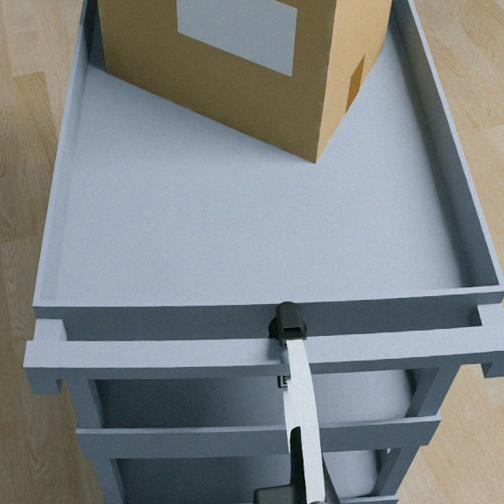

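>>> {"fn": "move", "kwargs": {"blocking": false, "cameras": [], "r2": {"base":{"rotate_rad":0.17},"pace":"slow"}}}

>>> {"fn": "wait", "kwargs": {"seconds": 3, "cameras": ["r2_head_camera","r2_wrist_camera","r1_head_camera"]}}

Scene clock: 268.93 s.
move: r2 moving
r1: as last shown
r1.lidar_m: 1.37 0.34 0.25 - 0.25 0.25 0.54 1.24 1.10 2.77 2.90 1.36
r1.motor_effort: lift_m=+20(20) arm_m=+4(4) wheel_0=-31(31) wheel_1=+32(33) wheel_2=+7(7)
r1.servo_current: wrist_yaw_rad=46(65) wrist_pitch_rad=46(52) wrist_roll_rad=52(78) gripper_m=39(46)
r1.contact_limits: strafe_m 1
r1.wrist_depth_mm: 136 138 - 492 285 198 - / 111 138 - 496 286 199 - / 115 139 260 500 289 190 - / 137 152 - 504 290 191 - / - - - 512 290 192 160 / 1182 1182 193 521 191 192 - / 854 750 759 153 272 174 -
r2.base_odometry: x=-0.364 y=-1.284 heading=-2.260
r2.turned_by_wheels: +0.116
r2.turned_by_imu: +0.113
r2.base_tilt: forward=-0.7 right=+0.1
r2.lidar_m: 0.41 0.43 2.42 2.17 2.20 2.73 2.70 2.73 2.81 2.55 2.60 0.42
r2.base_status: rotate_rad moving
r2.joint_positions: lift_m=+0.688 arm_m=+0.000 wrist_yaw_rad=-0.005 wrist_pitch_rad=+0.004 wrist_roll_rad=+1.568 gripper_m=-0.019
r2.joint_status: not commanded
r2.measured_speeds: translate_m=+0.004 strafe_m=-0.004 rotate_rad=+0.346 lift_m=+0.000 arm_m=+0.000 wrist_yaw_rad=-0.006 wrist_pitch_rad=+0.005 wrist_roll_rad=+0.000
r2.motor_effort: lift_m=+21(22) arm_m=+3(4) wheel_0=-8(11) wheel_1=-4(9) wheel_2=-15(15)
r2.servo_current: wrist_yaw_rad=46(59) wrist_pitch_rad=39(39) wrist_roll_rad=46(59) gripper_m=78(111)
r2.hand_pose: x=+0.4588 y=-0.0890 z=+0.8648 quat_wxyz=(+0.708, +0.706, -0.001, -0.003) (m; r2's base frame)
r2.wrist_depth_mm: - - - 151 208 1537 569 / - - 580 156 213 741 - / - 477 455 158 216 - - / - - 477 163 223 820 - / - - 549 167 229 - - / - - 187 170 180 - - / - - - - - 1708 492
pictures: none
No camera images: "cameras" was empty.

Scene clock: 269.57 s.
earlier move: r2 done
r1.base_odometry: x=-1.451 y=+1.328 heading=+2.901
r1.turned_by_wheels: +0.000
r1.turned_by_imu: +0.000
r1.base_tilt: forward=-1.6 right=+1.3
r1.lidar_m: 1.37 0.35 0.25 - 0.25 0.25 0.51 1.25 1.13 2.76 2.89 1.36
r1.base_status: not commanded
r1.joint_positions: lift_m=+0.127 arm_m=+0.000 wrist_yaw_rad=+3.092 wrist_pitch_rad=+0.002 wrist_roll_rad=+0.000 gripper_m=+0.056
r1.joint_status: not commanded
r1.measured_speeds: all 0
r1.motor_effort: lift_m=+20(20) arm_m=+4(4) wheel_0=-30(31) wheel_1=+32(33) wheel_2=+7(7)
r1.servo_current: wrist_yaw_rad=52(65) wrist_pitch_rad=39(52) wrist_roll_rad=46(78) gripper_m=33(46)
r1.contact_limits: strafe_m 1
r1.hand_pose: x=-0.1128 y=+0.1017 z=+0.3046 quat_wxyz=(+0.025, -0.001, +0.000, +1.000) (m; r1's base frame)
r1.wrist_depth_mm: 136 138 - 500 283 198 - / 111 139 - 496 287 199 - / 115 139 259 504 289 191 - / 137 152 - 512 289 191 - / 1983 - - 512 291 192 160 / 1229 1205 193 517 190 191 - / 842 759 759 153 272 174 -
r2.base_odometry: x=-0.364 y=-1.285 heading=-2.207
r2.turned_by_wheels: +0.053
r2.turned_by_imu: +0.052
r2.base_tilt: forward=-0.6 right=+0.0
r2.lidar_m: 0.42 0.45 2.33 2.16 2.18 2.83 2.68 2.72 2.78 2.56 2.62 0.41
r2.base_status: done
r2.joint_positions: lift_m=+0.688 arm_m=+0.000 wrist_yaw_rad=-0.002 wrist_pitch_rad=+0.005 wrist_roll_rad=+1.568 gripper_m=-0.019
r2.joint_status: not commanded
r2.measured_speeds: all 0
r2.motor_effort: lift_m=+21(22) arm_m=+4(5) wheel_0=-1(11) wheel_1=-3(9) wheel_2=-7(15)
r2.servo_current: wrist_yaw_rad=52(59) wrist_pitch_rad=39(52) wrist_roll_rad=39(65) gripper_m=85(111)
r2.hand_pose: x=+0.4590 y=-0.0881 z=+0.8646 quat_wxyz=(+0.708, +0.706, +0.001, -0.002) (m; r2's base frame)
r2.wrist_depth_mm: - - - 134 190 - - / - 512 473 140 198 750 - / - 445 433 146 208 - - / - - 508 154 217 - - / - - 603 163 226 - - / - - 187 170 180 1661 - / - - - - - 1708 469
wait: 0.63 of 3 s (r2 has come to rest)
pictures: r1_head_camera, r2_head_camera, r2_wrist_camera
Images, in order (width x height): r1_head_camera 420x560, r2_head_camera 420x560, r2_wrist_camera 616x392.

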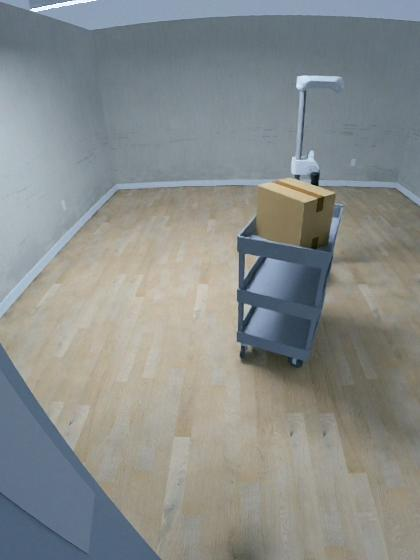

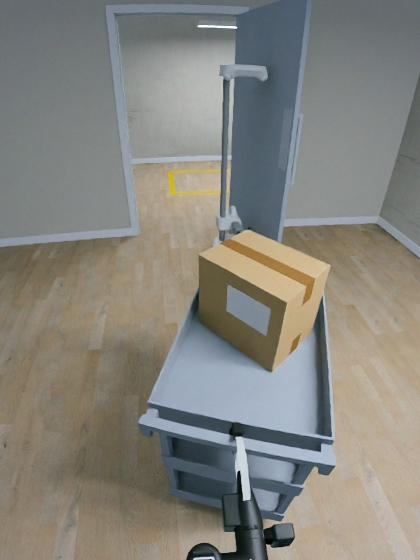

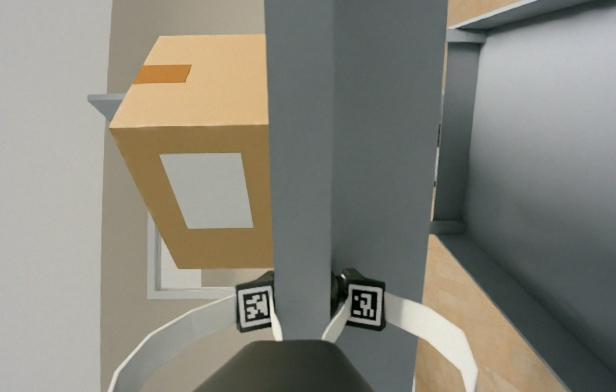

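>>> {"fn": "move", "kwargs": {"blocking": false, "cameras": [], "r2": {"base":{"strafe_m":-0.4,"translate_m":0.0},"pace":"slow"}}}

>>> {"fn": "wait", "kwargs": {"seconds": 6, "cameras": ["r2_head_camera"]}}

>>> {"fn": "move", "kwargs": {"blocking": false, "cameras": [], "r2": {"base":{"rotate_rad":0.3},"pace":"slow"}}}

>>> {"fn": "wait", "kwargs": {"seconds": 3, "cameras": ["r2_head_camera"]}}

Scene clock: 285.63 s.
move: r2 moving
r1: as last shown
r1.lidar_m: 1.37 0.32 0.25 - 0.25 0.25 0.51 1.26 1.12 2.77 2.90 1.36
r1.motor_effort: lift_m=+20(20) arm_m=+4(4) wheel_0=-30(30) wheel_1=+32(33) wheel_2=+7(7)
r1.servo_current: wrist_yaw_rad=52(85) wrist_pitch_rad=39(46) wrist_roll_rad=39(65) gripper_m=39(52)
r1.contact_limits: strafe_m 1
r1.wrist_depth_mm: 136 138 - 496 285 198 - / 111 138 - 500 287 198 - / 115 139 259 508 289 190 - / 137 152 - 512 290 191 - / 1921 - - 521 290 192 160 / 1205 1205 193 525 191 192 - / 854 759 759 153 272 175 -
r2.base_odometry: x=-0.376 y=-1.276 heading=-2.206
r2.turned_by_wheels: +0.000
r2.turned_by_imu: +0.001
r2.base_tilt: forward=-0.7 right=+0.0
r2.lidar_m: 0.38 0.46 2.35 2.19 2.22 2.87 2.68 2.73 2.75 2.55 2.59 0.41
r2.base_status: translate_m moving; strafe_m moving
r2.joint_positions: lift_m=+0.688 arm_m=+0.000 wrist_yaw_rad=-0.002 wrist_pitch_rad=+0.005 wrist_roll_rad=+1.568 gripper_m=-0.019
r2.joint_status: not commanded
r2.measured_speeds: translate_m=+0.000 strafe_m=-0.057 rotate_rad=+0.000 lift_m=+0.000 arm_m=+0.000 wrist_yaw_rad=+0.000 wrist_pitch_rad=+0.000 wrist_roll_rad=+0.000
r2.motor_effort: lift_m=+21(21) arm_m=+4(5) wheel_0=+7(13) wheel_1=-7(9) wheel_2=+1(6)
r2.servo_current: wrist_yaw_rad=52(52) wrist_pitch_rad=39(46) wrist_roll_rad=59(65) gripper_m=85(85)
r2.hand_pose: x=+0.4590 y=-0.0881 z=+0.8646 quat_wxyz=(+0.708, +0.706, +0.001, -0.002) (m; r2's base frame)
r2.wrist_depth_mm: - - - 134 191 - - / - 1921 477 140 199 750 - / - 442 436 146 207 - - / - - 504 154 216 - - / - - 603 163 227 - - / - - 186 170 179 1708 - / - - - - - 1708 466
pictures: none
No camera images: "cameras" was empty.

Scene clock: 290.27 s.
earlier move: r2 done
r1.base_odometry: x=-1.451 y=+1.328 heading=+2.901
r1.turned_by_wheels: +0.000
r1.turned_by_imu: +0.000
r1.base_tilt: forward=-1.6 right=+1.3
r1.lidar_m: 1.34 0.33 0.25 - 0.25 0.25 0.54 1.26 1.14 2.75 2.89 1.46
r1.base_status: not commanded
r1.joint_positions: lift_m=+0.127 arm_m=+0.000 wrist_yaw_rad=+3.092 wrist_pitch_rad=+0.002 wrist_roll_rad=+0.000 gripper_m=+0.056
r1.joint_status: not commanded
r1.measured_speeds: all 0
r1.motor_effort: lift_m=+20(20) arm_m=+4(4) wheel_0=-30(31) wheel_1=+33(33) wheel_2=+7(7)
r1.servo_current: wrist_yaw_rad=46(85) wrist_pitch_rad=33(52) wrist_roll_rad=52(65) gripper_m=39(52)
r1.contact_limits: strafe_m 1
r1.hand_pose: x=-0.1128 y=+0.1017 z=+0.3046 quat_wxyz=(+0.025, -0.001, +0.000, +1.000) (m; r1's base frame)
r1.wrist_depth_mm: 136 138 - 496 283 198 - / 111 139 - 496 286 199 - / 115 139 260 508 289 190 - / 137 151 - 512 291 191 - / - - - 517 291 192 160 / 1182 1205 194 521 191 192 - / 842 750 750 153 272 174 -
r2.base_odometry: x=-0.686 y=-1.047 heading=-2.207
r2.turned_by_wheels: +0.000
r2.turned_by_imu: +0.001
r2.base_tilt: forward=-0.6 right=+0.1
r2.lidar_m: 0.34 0.34 2.76 2.56 2.60 2.87 2.65 2.68 2.36 2.17 2.21 0.47
r2.base_status: done
r2.joint_positions: lift_m=+0.688 arm_m=+0.000 wrist_yaw_rad=+0.003 wrist_pitch_rad=+0.005 wrist_roll_rad=+1.569 gripper_m=-0.019
r2.joint_status: not commanded
r2.measured_speeds: all 0
r2.motor_effort: lift_m=+21(21) arm_m=+4(5) wheel_0=+6(13) wheel_1=-6(9) wheel_2=+0(6)
r2.servo_current: wrist_yaw_rad=52(59) wrist_pitch_rad=46(52) wrist_roll_rad=46(65) gripper_m=78(91)
r2.hand_pose: x=+0.4595 y=-0.0866 z=+0.8645 quat_wxyz=(+0.708, +0.706, +0.003, -0.001) (m; r2's base frame)
r2.wrist_depth_mm: - - - 224 296 301 1042 / - - - 213 279 1537 1138 / - - - 201 265 1708 500 / - - - 189 251 820 - / - - 466 182 239 820 - / - - 186 172 179 - - / - - 488 - 221 - -
wait: 4.63 of 6 s (r2 has come to rest)
pictures: r2_head_camera
Images, in order (width x height): r2_head_camera 420x560.

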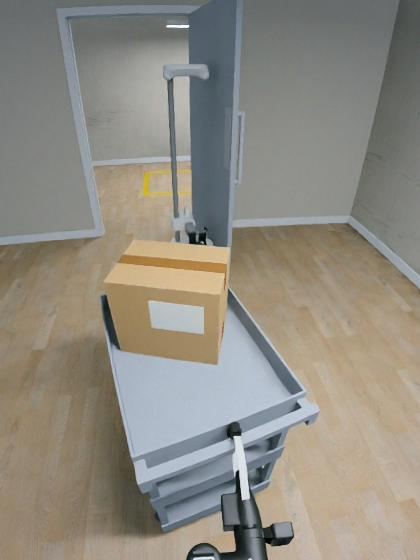

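Scene clock: 290.77 s.
move: r2 moving
r1: as last shown
r1.lidar_m: 1.32 0.32 0.25 - 0.25 0.25 0.54 1.23 1.12 2.77 2.92 1.44
r1.motor_effort: lift_m=+20(20) arm_m=+4(4) wheel_0=-30(31) wheel_1=+32(32) wheel_2=+7(7)
r1.servo_current: wrist_yaw_rad=46(59) wrist_pitch_rad=46(46) wrist_roll_rad=52(65) gripper_m=46(46)
r1.contact_limits: strafe_m 1
r1.wrist_depth_mm: 136 138 - 492 282 198 - / 111 138 - 500 287 199 - / 115 139 259 508 289 190 - / 137 152 - 508 289 191 - / 1921 - - 512 290 192 160 / 1182 1182 194 521 190 191 - / 866 750 750 153 272 174 -
r2.base_odometry: x=-0.686 y=-1.047 heading=-2.082
r2.turned_by_wheels: +0.124
r2.turned_by_imu: +0.120
r2.base_tilt: forward=-0.6 right=+0.1
r2.lidar_m: 0.37 0.36 2.63 2.57 2.69 2.76 2.66 2.81 2.27 2.18 2.27 0.44
r2.base_status: rotate_rad moving
r2.joint_positions: lift_m=+0.688 arm_m=+0.000 wrist_yaw_rad=-0.009 wrist_pitch_rad=+0.005 wrist_roll_rad=+1.569 gripper_m=-0.019
r2.joint_status: not commanded
r2.measured_speeds: translate_m=+0.001 strafe_m=+0.000 rotate_rad=+0.488 lift_m=+0.000 arm_m=+0.000 wrist_yaw_rad=+0.000 wrist_pitch_rad=+0.000 wrist_roll_rad=+0.000
r2.motor_effort: lift_m=+21(21) arm_m=+4(5) wheel_0=-9(12) wheel_1=-7(10) wheel_2=-16(17)
r2.servo_current: wrist_yaw_rad=59(59) wrist_pitch_rad=46(52) wrist_roll_rad=39(52) gripper_m=78(85)
r2.hand_pose: x=+0.4585 y=-0.0899 z=+0.8645 quat_wxyz=(+0.708, +0.706, -0.001, -0.005) (m; r2's base frame)
r2.wrist_depth_mm: - - - 201 268 290 289 / - - - 195 257 1661 1138 / - - - 187 249 1661 - / - - 564 181 242 831 - / - 477 462 177 235 831 - / - - 187 171 180 - - / - 535 525 - 224 - -
pictures: none
No camera images: "cameras" was empty.

Scene clock: 291.67 s.
earlier move: r2 done
r1.base_odometry: x=-1.451 y=+1.328 heading=+2.901
r1.turned_by_wheels: +0.000
r1.turned_by_imu: +0.000
r1.base_tilt: forward=-1.6 right=+1.3
r1.lidar_m: 1.33 0.31 0.25 - 0.25 0.25 0.51 1.24 1.14 2.76 2.90 1.40
r1.base_status: not commanded
r1.joint_positions: lift_m=+0.127 arm_m=+0.000 wrist_yaw_rad=+3.092 wrist_pitch_rad=+0.002 wrist_roll_rad=+0.000 gripper_m=+0.056
r1.joint_status: not commanded
r1.measured_speeds: all 0
r1.motor_effort: lift_m=+20(20) arm_m=+4(5) wheel_0=-30(31) wheel_1=+32(33) wheel_2=+7(7)
r1.servo_current: wrist_yaw_rad=59(78) wrist_pitch_rad=46(52) wrist_roll_rad=52(65) gripper_m=39(52)
r1.contact_limits: strafe_m 1
r1.hand_pose: x=-0.1128 y=+0.1017 z=+0.3046 quat_wxyz=(+0.025, -0.001, +0.000, +1.000) (m; r1's base frame)
r1.wrist_depth_mm: 136 138 - 496 283 198 - / 111 139 - 500 286 198 - / 115 139 259 508 289 191 - / 137 151 - 508 290 191 - / 1983 - - 512 290 192 159 / 1182 1182 193 517 191 191 - / 854 759 750 153 273 175 -
r2.base_odometry: x=-0.686 y=-1.047 heading=-1.908
r2.turned_by_wheels: +0.174
r2.turned_by_imu: +0.170
r2.base_tilt: forward=-0.7 right=+0.1
r2.lidar_m: 0.40 0.45 2.56 2.55 2.92 2.68 2.64 2.64 2.19 2.18 2.48 0.40
r2.base_status: done
r2.joint_positions: lift_m=+0.688 arm_m=+0.000 wrist_yaw_rad=-0.003 wrist_pitch_rad=+0.005 wrist_roll_rad=+1.569 gripper_m=-0.019
r2.joint_status: not commanded
r2.measured_speeds: all 0
r2.motor_effort: lift_m=+21(21) arm_m=+4(5) wheel_0=-5(12) wheel_1=-5(10) wheel_2=-9(17)
r2.servo_current: wrist_yaw_rad=59(59) wrist_pitch_rad=46(52) wrist_roll_rad=39(52) gripper_m=78(91)
r2.hand_pose: x=+0.4590 y=-0.0884 z=+0.8645 quat_wxyz=(+0.708, +0.706, +0.001, -0.003) (m; r2's base frame)
r2.wrist_depth_mm: - - - 151 207 1499 - / - - 580 155 213 - - / - 477 455 158 218 798 - / - 496 480 164 224 820 - / - - 544 168 229 - - / - - 186 172 180 - - / - - - - 241 1661 484
wait: 0.90 of 3 s (r2 has come to rest)
pictures: r2_head_camera
Images, in order (width x height): r2_head_camera 420x560.

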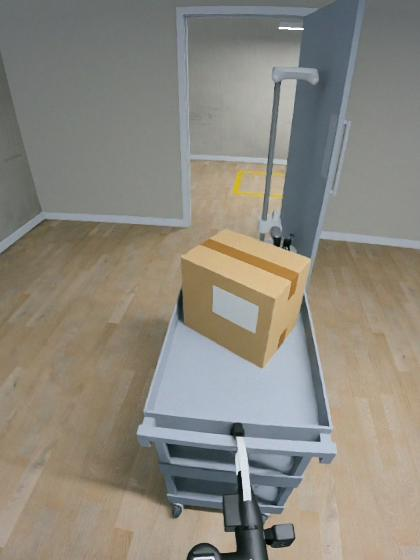

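>>> {"fn": "move", "kwargs": {"blocking": false, "cameras": [], "r2": {"base":{"strafe_m":-0.36},"pace":"slow"}}}

>>> {"fn": "wait", "kwargs": {"seconds": 6, "cameras": []}}

>>> {"fn": "move", "kwargs": {"blocking": false, "cameras": [], "r2": {"base":{"rotate_rad":0.28},"pace":"slow"}}}

>>> {"fn": "wait", "kwargs": {"seconds": 3, "cameras": ["r2_head_camera","r2_head_left_camera","r1_head_camera"]}}

Scene clock: 302.83 s.
move: r2 moving
r1: as last shown
r1.lidar_m: 1.34 0.32 0.25 - 0.25 0.25 0.54 1.24 1.14 2.77 2.90 1.39
r1.motor_effort: lift_m=+20(20) arm_m=+4(4) wheel_0=-30(31) wheel_1=+32(33) wheel_2=+7(7)
r1.servo_current: wrist_yaw_rad=52(65) wrist_pitch_rad=46(52) wrist_roll_rad=39(59) gripper_m=39(46)
r1.contact_limits: strafe_m 1
r1.wrist_depth_mm: 136 138 - 496 286 198 - / 111 138 - 500 286 198 - / 115 139 260 504 289 191 - / 137 152 - 512 290 192 - / 1983 - - 521 290 191 160 / 1160 1205 193 521 191 192 - / 842 759 768 153 272 175 -
r2.base_odometry: x=-0.699 y=-1.042 heading=-1.908
r2.turned_by_wheels: +0.000
r2.turned_by_imu: +0.001
r2.base_tilt: forward=-0.6 right=+0.0
r2.lidar_m: 0.39 0.43 2.60 2.57 2.90 2.67 2.67 2.62 2.17 2.14 2.44 0.42
r2.base_status: strafe_m moving
r2.joint_positions: lift_m=+0.688 arm_m=+0.000 wrist_yaw_rad=+0.000 wrist_pitch_rad=+0.005 wrist_roll_rad=+1.569 gripper_m=-0.019
r2.joint_status: not commanded
r2.measured_speeds: translate_m=-0.001 strafe_m=-0.055 rotate_rad=+0.003 lift_m=+0.000 arm_m=+0.000 wrist_yaw_rad=+0.020 wrist_pitch_rad=+0.000 wrist_roll_rad=+0.000
r2.motor_effort: lift_m=+21(21) arm_m=+4(5) wheel_0=+11(11) wheel_1=-7(9) wheel_2=+0(7)
r2.servo_current: wrist_yaw_rad=33(59) wrist_pitch_rad=46(52) wrist_roll_rad=46(65) gripper_m=78(85)
r2.hand_pose: x=+0.4593 y=-0.0873 z=+0.8645 quat_wxyz=(+0.708, +0.706, +0.002, -0.002) (m; r2's base frame)
r2.wrist_depth_mm: - - - 148 205 1499 - / - - 559 152 211 - - / - 466 449 156 216 809 - / - 504 477 162 222 831 - / - - 554 167 229 - - / - - 186 172 179 - - / - - - - 242 1708 480
pictures: none
No camera images: "cameras" was empty.

Scene clock: 307.07 s.
earlier move: r2 done
r1.base_odometry: x=-1.451 y=+1.328 heading=+2.901
r1.turned_by_wheels: +0.000
r1.turned_by_imu: +0.000
r1.base_tilt: forward=-1.6 right=+1.3
r1.lidar_m: 1.26 0.35 0.25 - 0.25 0.25 0.53 1.23 1.13 2.76 2.91 1.54
r1.base_status: not commanded
r1.joint_positions: lift_m=+0.127 arm_m=+0.000 wrist_yaw_rad=+3.092 wrist_pitch_rad=+0.002 wrist_roll_rad=+0.000 gripper_m=+0.056
r1.joint_status: not commanded
r1.measured_speeds: all 0
r1.motor_effort: lift_m=+20(20) arm_m=+4(4) wheel_0=-30(31) wheel_1=+32(33) wheel_2=+7(7)
r1.servo_current: wrist_yaw_rad=59(65) wrist_pitch_rad=39(52) wrist_roll_rad=52(65) gripper_m=46(52)
r1.contact_limits: strafe_m 1
r1.hand_pose: x=-0.1128 y=+0.1017 z=+0.3046 quat_wxyz=(+0.025, -0.001, +0.000, +1.000) (m; r1's base frame)
r1.wrist_depth_mm: 136 138 - 496 285 198 - / 111 139 - 496 286 198 - / 115 139 260 504 290 191 - / 136 152 - 508 290 192 - / 1921 - - 512 291 192 160 / 1205 1205 194 525 191 191 - / 854 750 759 153 271 175 -
r2.base_odometry: x=-1.025 y=-0.928 heading=-1.908
r2.turned_by_wheels: +0.000
r2.turned_by_imu: +0.001
r2.base_tilt: forward=-0.6 right=+0.1
r2.lidar_m: 0.35 0.33 2.92 2.92 3.29 2.75 2.73 2.22 1.84 1.81 2.06 0.46
r2.base_status: done
r2.joint_positions: lift_m=+0.688 arm_m=+0.000 wrist_yaw_rad=+0.003 wrist_pitch_rad=+0.005 wrist_roll_rad=+1.569 gripper_m=-0.019
r2.joint_status: not commanded
r2.measured_speeds: all 0
r2.motor_effort: lift_m=+21(21) arm_m=+4(5) wheel_0=+5(13) wheel_1=-5(9) wheel_2=+0(7)
r2.servo_current: wrist_yaw_rad=59(59) wrist_pitch_rad=39(52) wrist_roll_rad=52(65) gripper_m=85(91)
r2.hand_pose: x=+0.4595 y=-0.0866 z=+0.8645 quat_wxyz=(+0.708, +0.706, +0.003, -0.001) (m; r2's base frame)
r2.wrist_depth_mm: - - - 254 301 1336 1042 / - - - 216 285 1464 424 / - - - 203 267 1661 521 / - - - 190 252 798 - / - - 480 182 240 831 - / - - 187 172 180 - - / - - 484 - 220 - -
wait: 4.23 of 6 s (r2 has come to rest)
pictures: none
No camera images: "cameras" was empty.

Scene clock: 307.57 s.
move: r2 moving
r1: as last shown
r1.lidar_m: 1.27 0.33 0.25 - 0.25 0.25 0.52 1.23 1.15 2.77 2.89 1.48
r1.servo_current: wrist_yaw_rad=59(59) wrist_pitch_rad=46(46) wrist_roll_rad=26(65) gripper_m=46(46)
r1.contact_limits: strafe_m 1
r1.wrist_depth_mm: 136 138 - 500 283 198 - / 111 138 - 500 287 200 - / 115 139 258 508 287 190 - / 137 152 - 512 290 191 - / 1983 - - 517 291 193 160 / 1205 1182 193 517 191 193 - / 842 768 750 153 272 174 -
r2.base_odometry: x=-1.026 y=-0.928 heading=-1.784
r2.turned_by_wheels: +0.124
r2.turned_by_imu: +0.120
r2.base_tilt: forward=-0.7 right=+0.1
r2.lidar_m: 0.36 0.37 2.93 2.95 3.08 2.73 2.72 2.07 1.81 1.83 2.24 0.45
r2.base_status: rotate_rad moving
r2.joint_positions: lift_m=+0.688 arm_m=+0.000 wrist_yaw_rad=-0.008 wrist_pitch_rad=+0.005 wrist_roll_rad=+1.569 gripper_m=-0.019
r2.joint_status: not commanded
r2.measured_speeds: translate_m=+0.000 strafe_m=-0.001 rotate_rad=+0.493 lift_m=+0.000 arm_m=+0.000 wrist_yaw_rad=+0.000 wrist_pitch_rad=+0.000 wrist_roll_rad=+0.000
r2.motor_effort: lift_m=+21(21) arm_m=+4(4) wheel_0=-11(14) wheel_1=-7(10) wheel_2=-15(15)
r2.servo_current: wrist_yaw_rad=72(72) wrist_pitch_rad=46(52) wrist_roll_rad=46(52) gripper_m=78(91)
r2.hand_pose: x=+0.4585 y=-0.0898 z=+0.8645 quat_wxyz=(+0.708, +0.706, -0.001, -0.005) (m; r2's base frame)
r2.wrist_depth_mm: - - - 202 270 291 289 / - - - 196 257 1661 1138 / - - - 187 250 1661 - / - - 564 182 243 820 - / - 473 469 177 236 820 - / - - 187 171 181 - - / - 535 521 - 224 - -
pictures: none
No camera images: "cameras" was empty.

Scene clock: 308.40 s.
earlier move: r2 done
r1.base_odometry: x=-1.451 y=+1.328 heading=+2.901
r1.turned_by_wheels: +0.000
r1.turned_by_imu: +0.000
r1.base_tilt: forward=-1.6 right=+1.3
r1.lidar_m: 1.27 0.33 0.25 - 0.25 0.25 0.53 1.25 1.14 2.75 2.91 1.44
r1.base_status: not commanded
r1.joint_positions: lift_m=+0.127 arm_m=+0.000 wrist_yaw_rad=+3.092 wrist_pitch_rad=+0.002 wrist_roll_rad=+0.000 gripper_m=+0.056
r1.joint_status: not commanded
r1.measured_speeds: all 0
r1.motor_effort: lift_m=+20(20) arm_m=+4(4) wheel_0=-30(31) wheel_1=+32(33) wheel_2=+7(7)
r1.servo_current: wrist_yaw_rad=52(65) wrist_pitch_rad=52(52) wrist_roll_rad=52(65) gripper_m=39(46)
r1.contact_limits: strafe_m 1
r1.hand_pose: x=-0.1128 y=+0.1017 z=+0.3046 quat_wxyz=(+0.025, -0.001, +0.000, +1.000) (m; r1's base frame)
r1.wrist_depth_mm: 136 138 - 496 283 198 - / 111 138 - 500 287 198 - / 115 139 259 504 289 190 - / 136 152 - 512 291 191 - / 1921 - - 517 290 192 160 / 1182 1205 194 517 191 192 - / 842 750 750 154 272 174 -
r2.base_odometry: x=-1.026 y=-0.928 heading=-1.629
r2.turned_by_wheels: +0.154
r2.turned_by_imu: +0.150
r2.base_tilt: forward=-0.7 right=+0.1
r2.lidar_m: 0.39 0.43 2.92 3.02 2.87 2.73 2.78 1.92 1.83 1.85 2.51 0.42
r2.base_status: done
r2.joint_positions: lift_m=+0.688 arm_m=+0.000 wrist_yaw_rad=-0.002 wrist_pitch_rad=+0.005 wrist_roll_rad=+1.569 gripper_m=-0.019
r2.joint_status: not commanded
r2.measured_speeds: all 0
r2.motor_effort: lift_m=+21(21) arm_m=+4(4) wheel_0=-6(14) wheel_1=-4(10) wheel_2=-9(15)
r2.servo_current: wrist_yaw_rad=46(72) wrist_pitch_rad=39(52) wrist_roll_rad=52(59) gripper_m=78(91)
r2.hand_pose: x=+0.4591 y=-0.0880 z=+0.8645 quat_wxyz=(+0.708, +0.706, +0.001, -0.002) (m; r2's base frame)
r2.wrist_depth_mm: - - - 160 217 1661 1138 / - - - 162 220 809 - / - - 496 165 224 809 - / - 484 466 167 227 820 - / - - 525 169 230 842 - / - - 187 172 180 - - / - - - - 237 1661 -
wait: 0.83 of 3 s (r2 has come to rest)
pictures: r1_head_camera, r2_head_camera, r2_head_left_camera
Images, in order (width x height): r1_head_camera 420x560, r2_head_camera 420x560, r2_head_left_camera 420x672.

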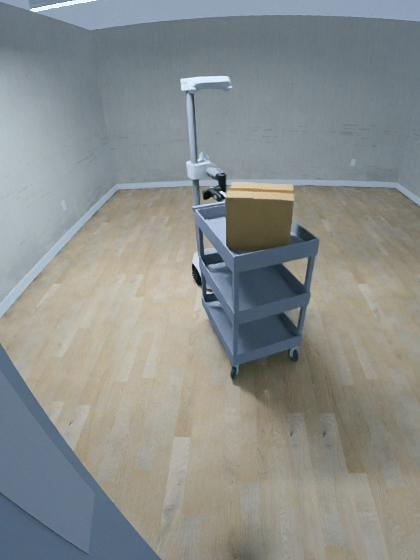

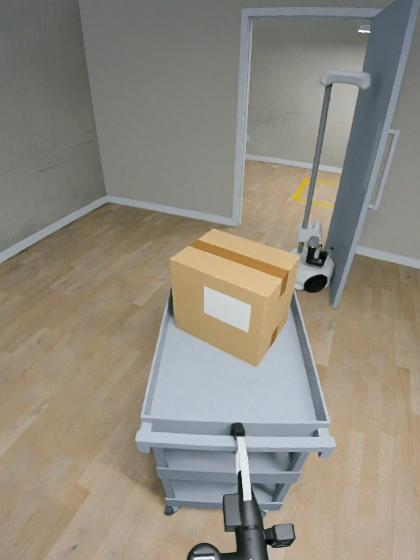

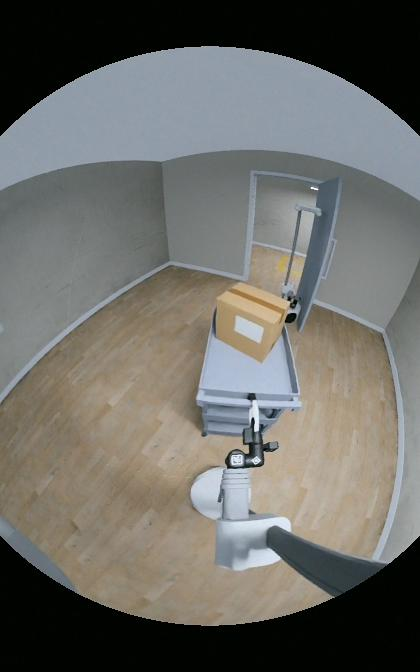

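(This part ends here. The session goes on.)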